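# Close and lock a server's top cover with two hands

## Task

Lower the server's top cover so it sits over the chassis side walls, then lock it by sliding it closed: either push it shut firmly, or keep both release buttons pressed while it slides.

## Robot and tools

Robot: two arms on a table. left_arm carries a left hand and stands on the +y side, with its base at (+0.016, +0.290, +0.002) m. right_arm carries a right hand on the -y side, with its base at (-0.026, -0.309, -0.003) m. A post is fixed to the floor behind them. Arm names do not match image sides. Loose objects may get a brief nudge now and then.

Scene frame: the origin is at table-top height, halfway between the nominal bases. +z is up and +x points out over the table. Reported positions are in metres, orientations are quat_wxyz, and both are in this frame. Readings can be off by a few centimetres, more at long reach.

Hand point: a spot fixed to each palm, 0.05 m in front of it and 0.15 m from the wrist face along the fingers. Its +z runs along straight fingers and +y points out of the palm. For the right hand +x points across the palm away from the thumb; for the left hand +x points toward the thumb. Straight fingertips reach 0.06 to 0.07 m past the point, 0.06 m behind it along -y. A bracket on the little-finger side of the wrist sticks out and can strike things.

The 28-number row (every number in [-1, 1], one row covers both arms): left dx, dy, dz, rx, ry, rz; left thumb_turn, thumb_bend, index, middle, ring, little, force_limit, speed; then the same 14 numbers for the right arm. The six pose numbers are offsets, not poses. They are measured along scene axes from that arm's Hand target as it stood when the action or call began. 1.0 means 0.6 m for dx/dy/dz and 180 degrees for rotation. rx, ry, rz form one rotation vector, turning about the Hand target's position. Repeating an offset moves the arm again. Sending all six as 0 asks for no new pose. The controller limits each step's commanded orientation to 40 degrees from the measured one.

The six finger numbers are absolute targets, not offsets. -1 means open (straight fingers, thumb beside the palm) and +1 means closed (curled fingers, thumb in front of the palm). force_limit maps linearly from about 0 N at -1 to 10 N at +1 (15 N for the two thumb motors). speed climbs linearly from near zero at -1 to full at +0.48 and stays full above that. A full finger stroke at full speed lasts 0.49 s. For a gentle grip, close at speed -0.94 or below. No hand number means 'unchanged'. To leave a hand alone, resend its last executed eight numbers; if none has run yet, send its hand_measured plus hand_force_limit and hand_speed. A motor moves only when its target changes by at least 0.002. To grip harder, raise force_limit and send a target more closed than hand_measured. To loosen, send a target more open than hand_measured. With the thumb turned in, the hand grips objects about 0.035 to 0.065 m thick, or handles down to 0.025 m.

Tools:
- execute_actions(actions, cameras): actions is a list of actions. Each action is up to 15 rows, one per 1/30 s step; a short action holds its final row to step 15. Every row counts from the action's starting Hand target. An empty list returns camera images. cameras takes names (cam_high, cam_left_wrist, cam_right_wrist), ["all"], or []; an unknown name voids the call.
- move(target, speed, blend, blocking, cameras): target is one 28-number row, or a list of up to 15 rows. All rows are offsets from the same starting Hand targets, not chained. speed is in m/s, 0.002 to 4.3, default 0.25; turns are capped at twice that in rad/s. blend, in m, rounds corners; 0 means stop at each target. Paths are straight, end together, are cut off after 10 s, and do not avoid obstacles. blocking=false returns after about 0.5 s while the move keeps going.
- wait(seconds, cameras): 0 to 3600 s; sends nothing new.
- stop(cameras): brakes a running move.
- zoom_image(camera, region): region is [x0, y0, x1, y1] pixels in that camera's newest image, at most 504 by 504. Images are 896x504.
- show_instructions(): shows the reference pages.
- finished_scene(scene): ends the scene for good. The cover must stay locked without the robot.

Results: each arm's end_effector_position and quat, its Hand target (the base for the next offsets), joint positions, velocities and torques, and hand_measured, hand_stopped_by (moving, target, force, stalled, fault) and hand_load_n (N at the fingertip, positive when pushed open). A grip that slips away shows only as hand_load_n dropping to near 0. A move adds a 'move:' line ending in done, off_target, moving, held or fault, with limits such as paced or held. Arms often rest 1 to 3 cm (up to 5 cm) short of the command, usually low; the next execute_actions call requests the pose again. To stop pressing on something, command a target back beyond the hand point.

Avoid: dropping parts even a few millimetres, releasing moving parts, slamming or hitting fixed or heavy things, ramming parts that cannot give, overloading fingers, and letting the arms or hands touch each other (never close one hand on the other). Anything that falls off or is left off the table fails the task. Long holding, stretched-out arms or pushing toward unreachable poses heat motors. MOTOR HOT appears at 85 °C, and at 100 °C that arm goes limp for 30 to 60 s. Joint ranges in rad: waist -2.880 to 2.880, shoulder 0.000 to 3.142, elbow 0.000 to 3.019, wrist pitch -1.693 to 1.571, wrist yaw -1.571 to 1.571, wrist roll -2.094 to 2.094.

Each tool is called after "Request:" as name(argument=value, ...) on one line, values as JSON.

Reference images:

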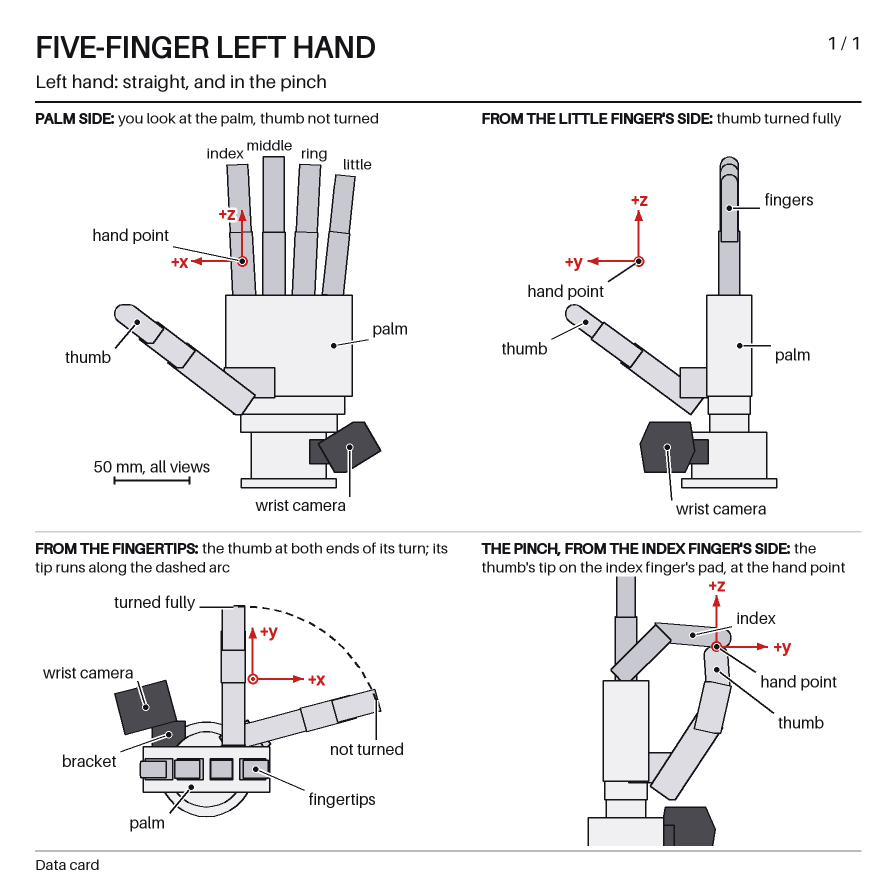

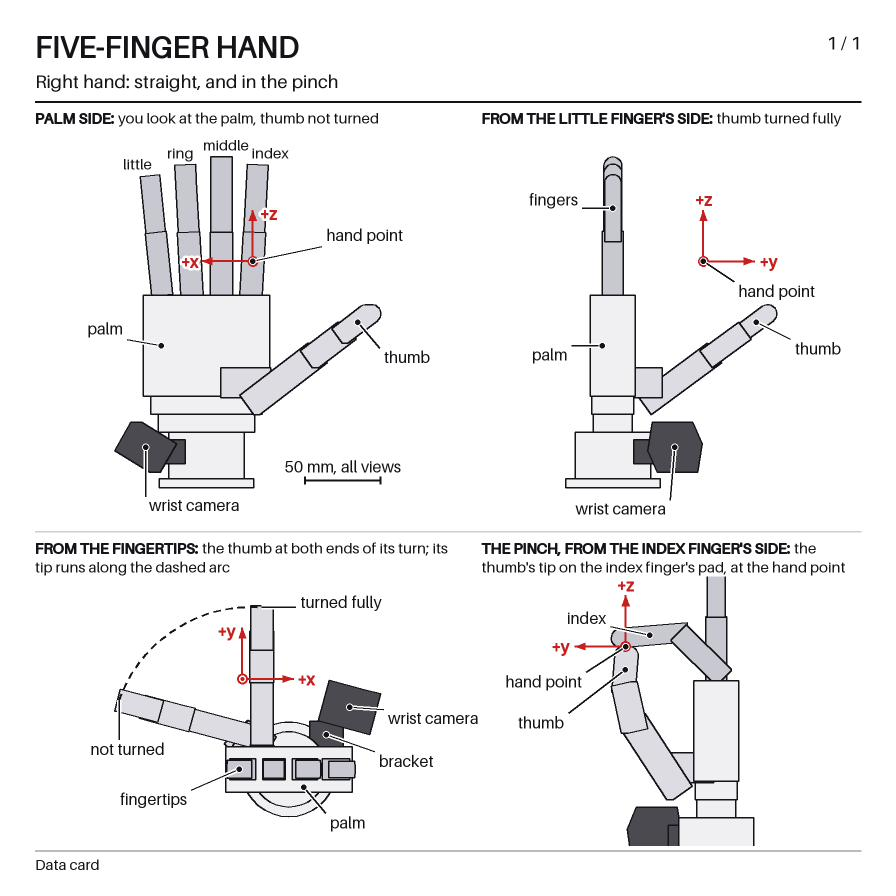

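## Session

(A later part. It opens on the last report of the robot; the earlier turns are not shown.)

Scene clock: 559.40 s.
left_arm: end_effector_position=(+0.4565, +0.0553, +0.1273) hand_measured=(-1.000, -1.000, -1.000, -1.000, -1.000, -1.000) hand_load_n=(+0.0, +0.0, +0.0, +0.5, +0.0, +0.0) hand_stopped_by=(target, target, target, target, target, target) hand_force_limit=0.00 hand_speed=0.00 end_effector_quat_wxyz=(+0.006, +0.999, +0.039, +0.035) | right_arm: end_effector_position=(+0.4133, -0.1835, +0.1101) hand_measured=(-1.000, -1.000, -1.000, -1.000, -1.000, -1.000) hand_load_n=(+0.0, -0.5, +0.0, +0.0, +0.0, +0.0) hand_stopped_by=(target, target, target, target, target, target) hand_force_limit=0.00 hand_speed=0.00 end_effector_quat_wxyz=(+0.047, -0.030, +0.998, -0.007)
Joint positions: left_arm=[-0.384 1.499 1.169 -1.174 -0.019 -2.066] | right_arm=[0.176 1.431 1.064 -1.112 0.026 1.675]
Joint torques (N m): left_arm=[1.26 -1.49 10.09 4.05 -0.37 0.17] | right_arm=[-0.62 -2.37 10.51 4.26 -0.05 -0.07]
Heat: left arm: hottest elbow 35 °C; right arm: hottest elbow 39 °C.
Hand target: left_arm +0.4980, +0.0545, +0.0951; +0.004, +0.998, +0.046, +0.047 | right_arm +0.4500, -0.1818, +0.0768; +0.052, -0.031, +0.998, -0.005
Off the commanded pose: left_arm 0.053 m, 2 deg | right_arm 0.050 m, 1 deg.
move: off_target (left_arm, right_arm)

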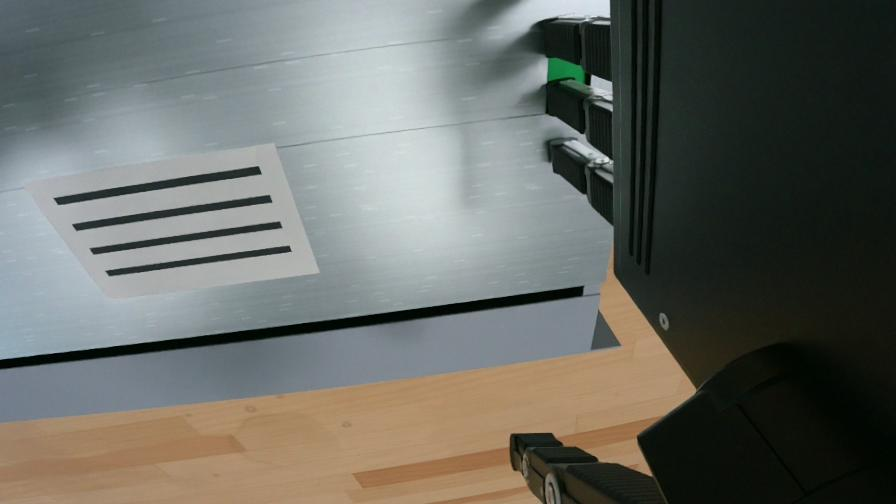

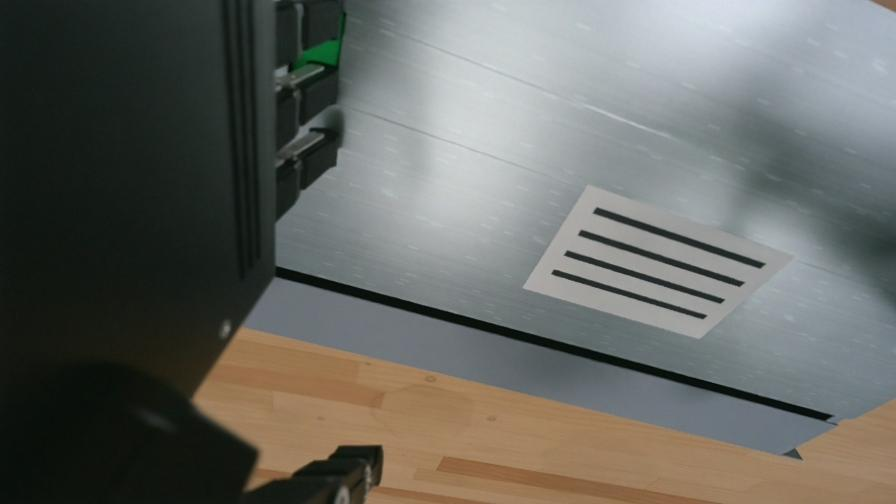

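Request:
move(target=[[0.05,0,0,0,0,0,-1,-1,-1,-1,-1,-1,0,0.0,0.05,0,0,0,0,0,-1,-1,-1,-1,-1,-1,0,0.0]], speed=0.03, cameras=["cam_left_wrist","cam_right_wrist"])

Request:
zoom_image(camera="cam_left_wrist", region=[460, 0, 660, 200])

Request:
zoom_image(camera="cam_right_wrist", region=[240, 0, 440, 200])

Scene clock: 561.80 s.
left_arm: end_effector_position=(+0.4686, +0.0551, +0.1249) hand_measured=(-1.000, -1.000, -1.000, -1.000, -1.000, -1.000) hand_load_n=(+0.0, +0.0, +0.0, +0.5, +0.0, +0.0) hand_stopped_by=(target, target, target, target, target, target) hand_force_limit=0.00 hand_speed=0.00 end_effector_quat_wxyz=(+0.002, +0.999, +0.031, +0.015) | right_arm: end_effector_position=(+0.4266, -0.1850, +0.1088) hand_measured=(-1.000, -1.000, -1.000, -1.000, -1.000, -1.000) hand_load_n=(-0.5, +0.0, +0.0, +0.0, +0.0, +0.0) hand_stopped_by=(target, target, target, target, target, target) hand_force_limit=0.00 hand_speed=0.00 end_effector_quat_wxyz=(+0.027, -0.028, +0.999, -0.006)
Joint positions: left_arm=[-0.367 1.554 1.232 -1.22 -0.008 -2.034] | right_arm=[0.165 1.489 1.128 -1.158 0.02 1.67]
Joint torques (N m): left_arm=[1.85 -1.79 11.41 5.2 -0.7 0.19] | right_arm=[-0.62 -2.43 11.96 5.44 -0.04 -0.11]
Heat: left arm: hottest elbow 35 °C; right arm: hottest elbow 39 °C.
Hand target: left_arm +0.5280, +0.0545, +0.0951; +0.004, +0.998, +0.046, +0.047 | right_arm +0.4800, -0.1818, +0.0768; +0.052, -0.031, +0.998, -0.005
Off the commanded pose: left_arm 0.067 m, 4 deg | right_arm 0.062 m, 3 deg.
move: off_target (left_arm, right_arm)

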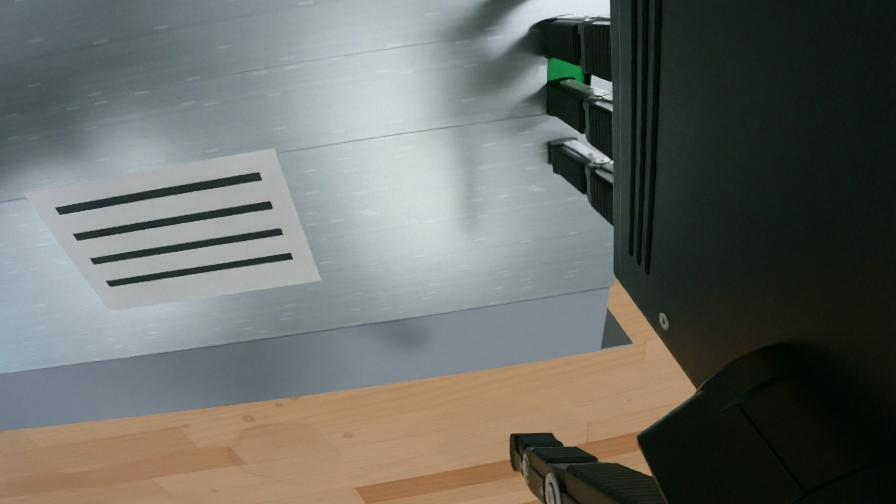

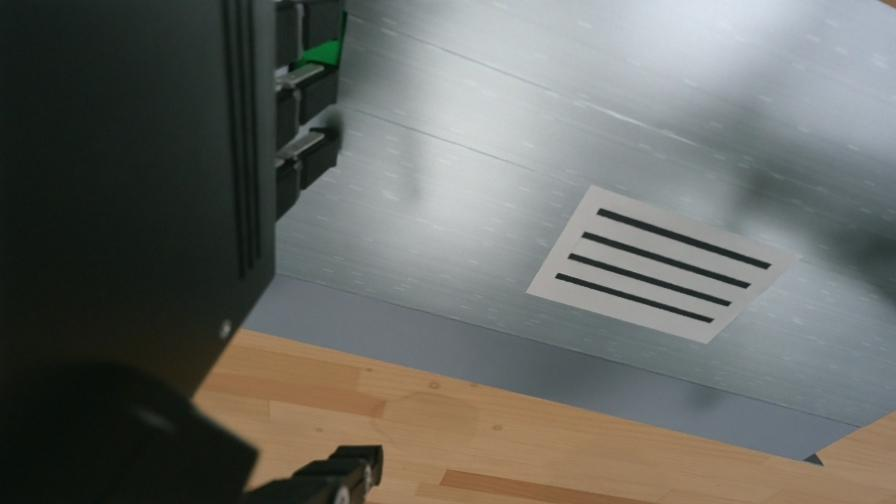

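Scaled by 2.520.

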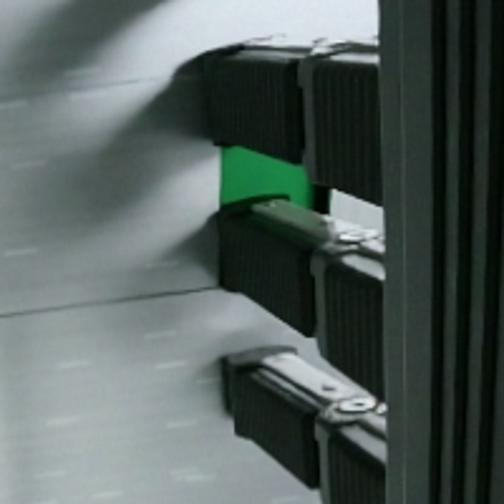

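Scaled by 2.520.

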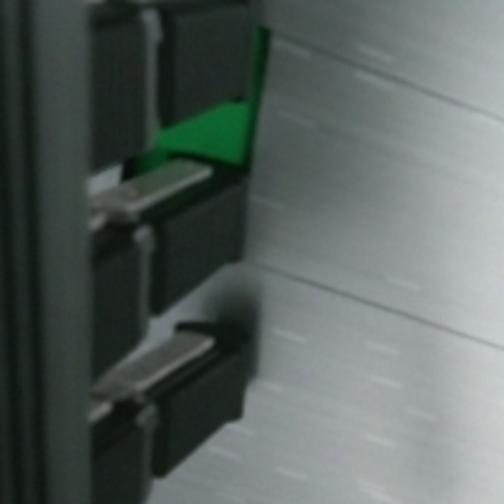

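Request:
move(target=[[0.03,0,0,0,0,0,-1,-1,-1,-1,-1,-1,0,0.0,0.03,0,0,0,0,0,-1,-1,-1,-1,-1,-1,0,0.0]], speed=0.03, cameras=["cam_left_wrist","cam_right_wrist"])

Scene clock: 563.57 s.
left_arm: end_effector_position=(+0.4709, +0.0547, +0.1244) hand_measured=(-1.000, -1.000, -1.000, -1.000, -1.000, -1.000) hand_load_n=(+0.0, +0.0, +0.0, +0.5, +0.5, +0.0) hand_stopped_by=(target, target, target, target, target, target) hand_force_limit=0.00 hand_speed=0.00 end_effector_quat_wxyz=(-0.001, +1.000, +0.028, +0.000) | right_arm: end_effector_position=(+0.4289, -0.1853, +0.1071) hand_measured=(-1.000, -1.000, -1.000, -1.000, -1.000, -1.000) hand_load_n=(-0.5, +0.0, +0.0, +0.0, +0.0, +0.0) hand_stopped_by=(target, target, target, target, target, target) hand_force_limit=0.00 hand_speed=0.00 end_effector_quat_wxyz=(+0.008, -0.029, +1.000, -0.007)
Joint positions: left_arm=[-0.362 1.58 1.266 -1.258 -0.002 -2.023] | right_arm=[0.162 1.52 1.162 -1.198 0.017 1.666]
Joint torques (N m): left_arm=[2.67 -1.73 12.46 6.16 -0.93 0.16] | right_arm=[-0.91 -2.55 13.15 6.38 0.06 -0.14]
Heat: left arm: hottest elbow 35 °C; right arm: hottest elbow 39 °C.
Hand target: left_arm +0.5460, +0.0545, +0.0951; +0.004, +0.998, +0.046, +0.047 | right_arm +0.4980, -0.1818, +0.0768; +0.052, -0.031, +0.998, -0.005
Off the commanded pose: left_arm 0.081 m, 6 deg | right_arm 0.076 m, 5 deg.
move: off_target (left_arm, right_arm)

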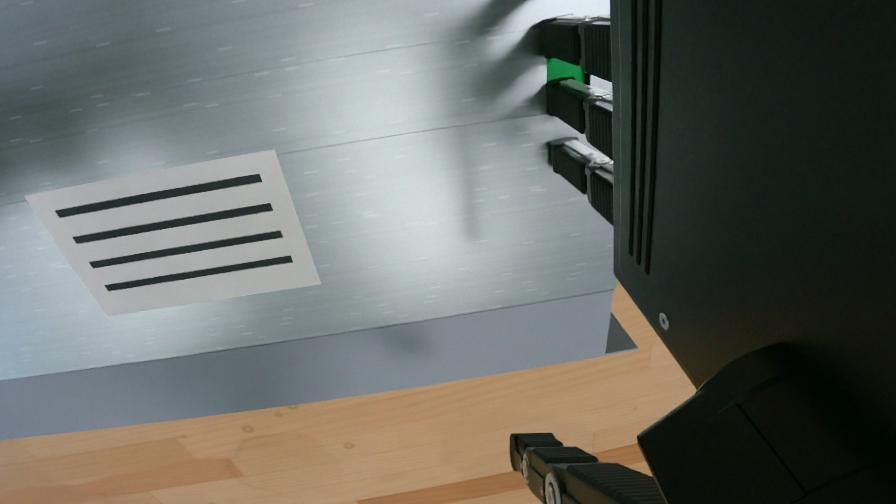

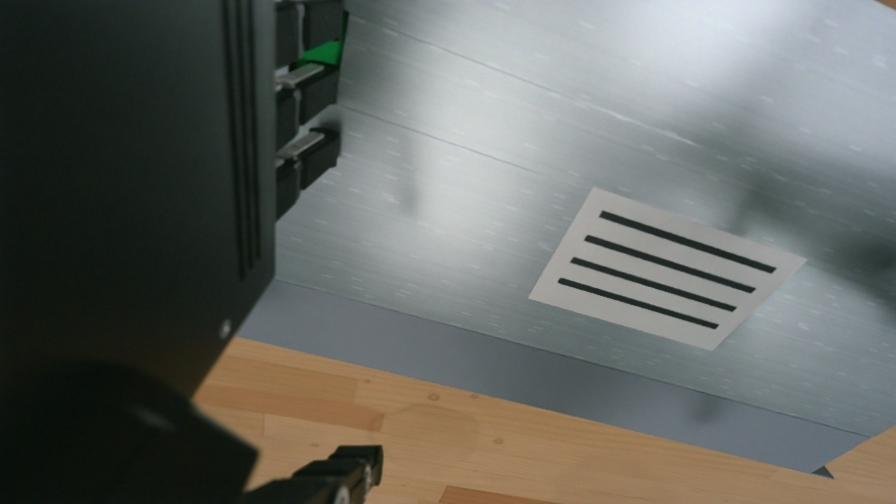

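Request:
move(target=[[-0.1,0,0,0,0,0,-1,-1,-1,-1,-1,-1,0,0.0,-0.09,0,0,0,0,0,-1,-1,-1,-1,-1,-1,0,0.0],[-0.1,0,0.05,0,0,0,-1,-1,-1,-1,-1,-1,0,0.0,-0.09,0,0.06,0,0,0,-1,-1,-1,-1,-1,-1,0,0.0]], speed=0.04, cameras=["cam_left_wrist","cam_right_wrist"])

Scene clock: 567.53 s.
left_arm: end_effector_position=(+0.4640, +0.0555, +0.1290) hand_measured=(-1.000, -1.000, -1.000, -1.000, -1.000, -1.000) hand_load_n=(+0.0, +0.0, +0.0, +0.0, +0.0, +0.0) hand_stopped_by=(target, target, target, target, target, target) hand_force_limit=0.00 hand_speed=0.00 end_effector_quat_wxyz=(+0.008, +0.999, +0.036, +0.035) | right_arm: end_effector_position=(+0.4230, -0.1855, +0.1104) hand_measured=(-1.000, -1.000, -1.000, -1.000, -1.000, -1.000) hand_load_n=(+0.0, +0.0, +0.0, +0.0, -0.5, +0.0) hand_stopped_by=(target, target, target, target, target, target) hand_force_limit=0.00 hand_speed=0.00 end_effector_quat_wxyz=(+0.038, -0.029, +0.999, -0.004)
Joint positions: left_arm=[-0.375 1.514 1.191 -1.178 -0.016 -2.051] | right_arm=[0.163 1.465 1.102 -1.134 0.017 1.666]
Joint torques (N m): left_arm=[-0.32 -6.24 10.74 1.26 -0.53 -0.04] | right_arm=[0.73 -7.65 11.7 1.36 0.06 0.06]
Heat: left arm: hottest elbow 35 °C; right arm: hottest elbow 39 °C.
Hand target: left_arm +0.4860, +0.0545, +0.1251; +0.004, +0.998, +0.046, +0.047 | right_arm +0.4440, -0.1818, +0.1128; +0.052, -0.031, +0.998, -0.005
Off the commanded pose: left_arm 0.022 m, 2 deg | right_arm 0.021 m, 2 deg.
move: off_target (left_arm, right_arm)

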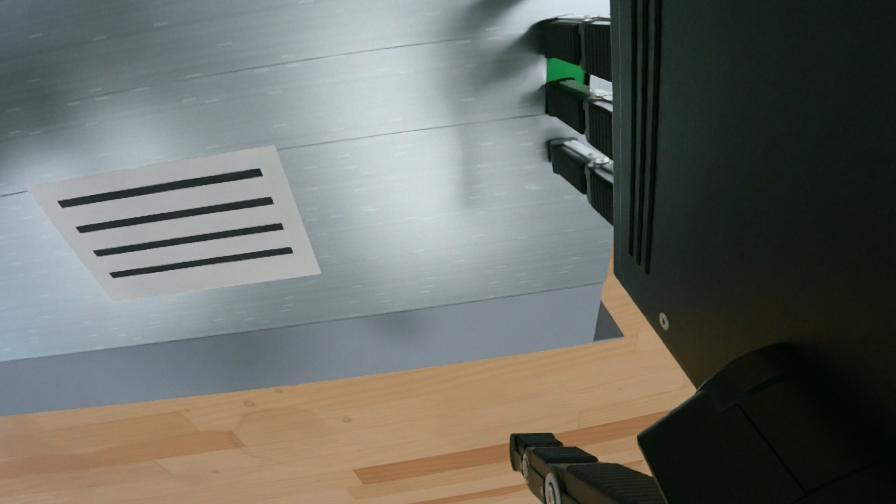

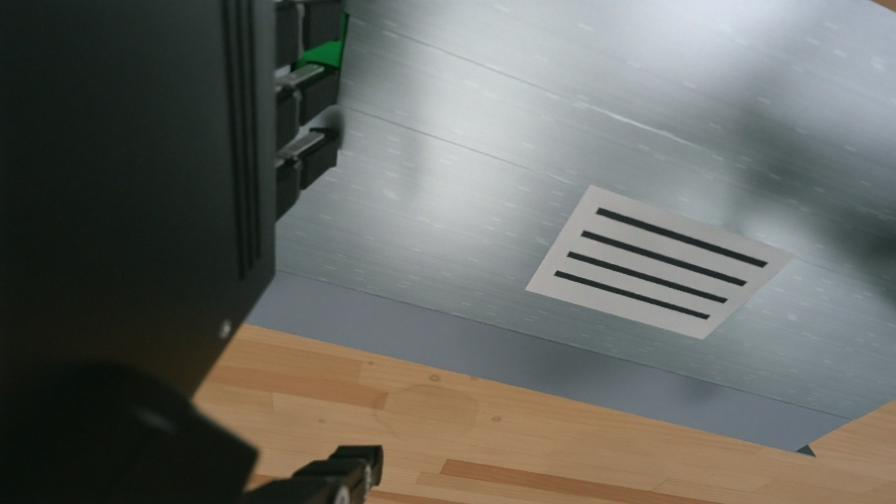

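Still closed. Now lift clear.

Request:
move(target=[[0.0,0,0.06,0,0,0,-1,-1,-1,-1,-1,-1,0,0.0,0,0,0.06,0,0,0,-1,-1,-1,-1,-1,-1,0,0.0],[-0.03,0,0.18,0,0,0,-1,-1,-1,-1,-1,-1,0,0.0,-0.03,0,0.18,0,0,0,-1,-1,-1,-1,-1,-1,0,0.0]], speed=0.06, blend=0.005, cameras=["all"])

Request:
zoom_image(camera="cam_high", region=[340, 160, 560, 390])

Request:
zoom_image(camera="cam_right_wrist", region=[240, 0, 740, 280])

Scene clock: 571.10 s.
left_arm: end_effector_position=(+0.4568, +0.0589, +0.2017) hand_measured=(-1.000, -1.000, -1.000, -1.000, -1.000, -1.000) hand_load_n=(+0.0, +0.0, +0.0, +0.0, +0.0, +0.0) hand_stopped_by=(target, target, target, target, target, target) hand_force_limit=0.00 hand_speed=0.00 end_effector_quat_wxyz=(-0.007, +0.999, +0.041, +0.017) | right_arm: end_effector_position=(+0.4110, -0.1896, +0.1874) hand_measured=(-1.000, -1.000, -1.000, -1.000, -1.000, -1.000) hand_load_n=(+0.5, +0.0, +0.0, +0.0, +0.0, +0.0) hand_stopped_by=(target, target, target, target, target, target) hand_force_limit=0.00 hand_speed=0.00 end_effector_quat_wxyz=(+0.016, -0.028, +0.999, -0.010)
Joint positions: left_arm=[-0.381 1.479 1.357 -1.424 -0.028 -2.068] | right_arm=[0.162 1.409 1.26 -1.391 0.024 1.666]
Joint torques (N m): left_arm=[-1.2 -10.87 12.38 -0.24 -0.11 -0.02] | right_arm=[0.85 -11.34 13.67 0.18 0.05 0.13]
Heat: left arm: hottest elbow 35 °C; right arm: hottest elbow 40 °C.
Hand target: left_arm +0.4680, +0.0545, +0.2331; +0.004, +0.998, +0.046, +0.047 | right_arm +0.4260, -0.1818, +0.2208; +0.052, -0.031, +0.998, -0.005
Off the commanded pose: left_arm 0.034 m, 4 deg | right_arm 0.037 m, 4 deg.
move: off_target (left_arm, right_arm)

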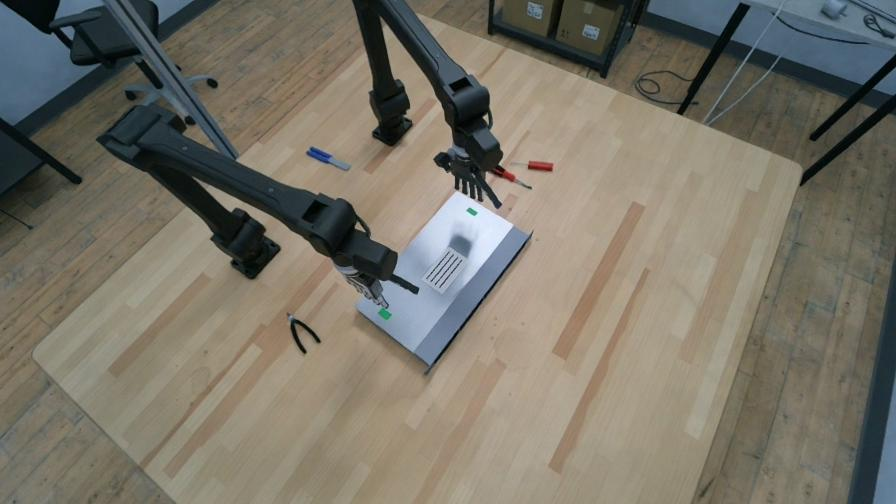

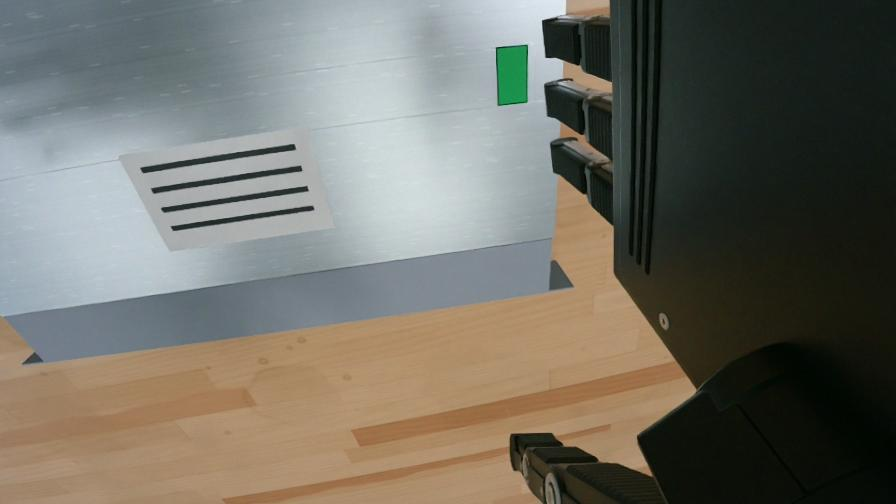

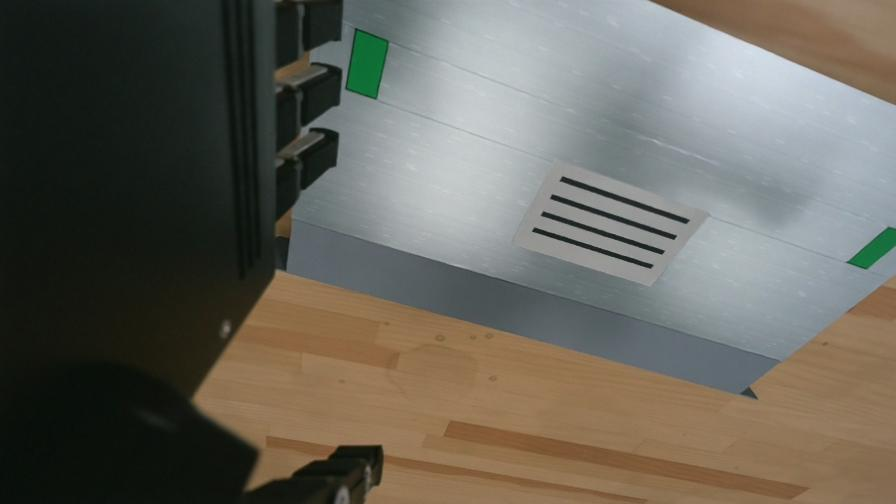

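Scaled by 2.191.

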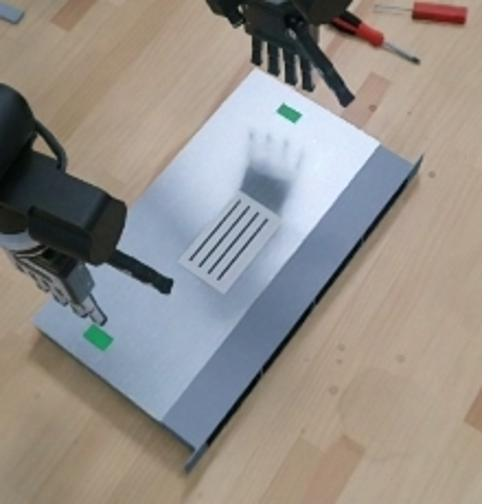

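Scaled by 1.008.

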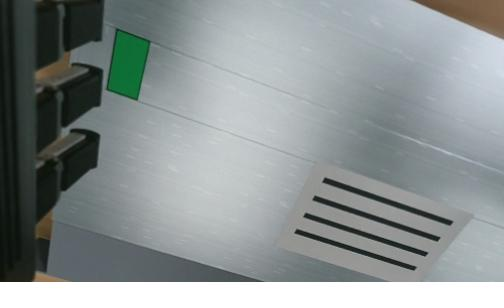

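Request:
zoom_image(camera="cam_right_wrist", region=[260, 180, 520, 320])

Request:
zoom_image(camera="cam_left_wrist", region=[340, 180, 600, 320])

Scaled by 1.938.

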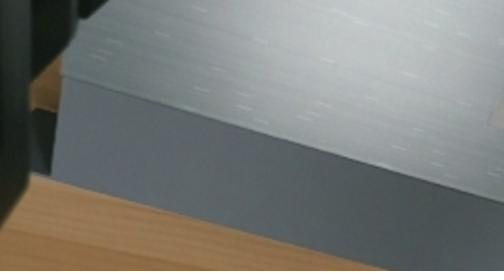

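Scaled by 1.938.

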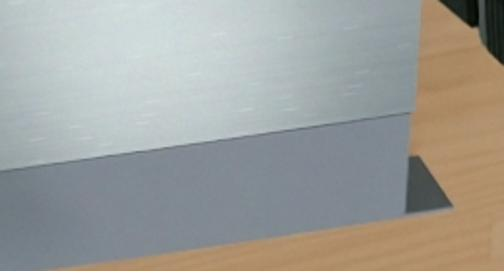

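Request:
finished_scene()

The scene is finished: the task was done.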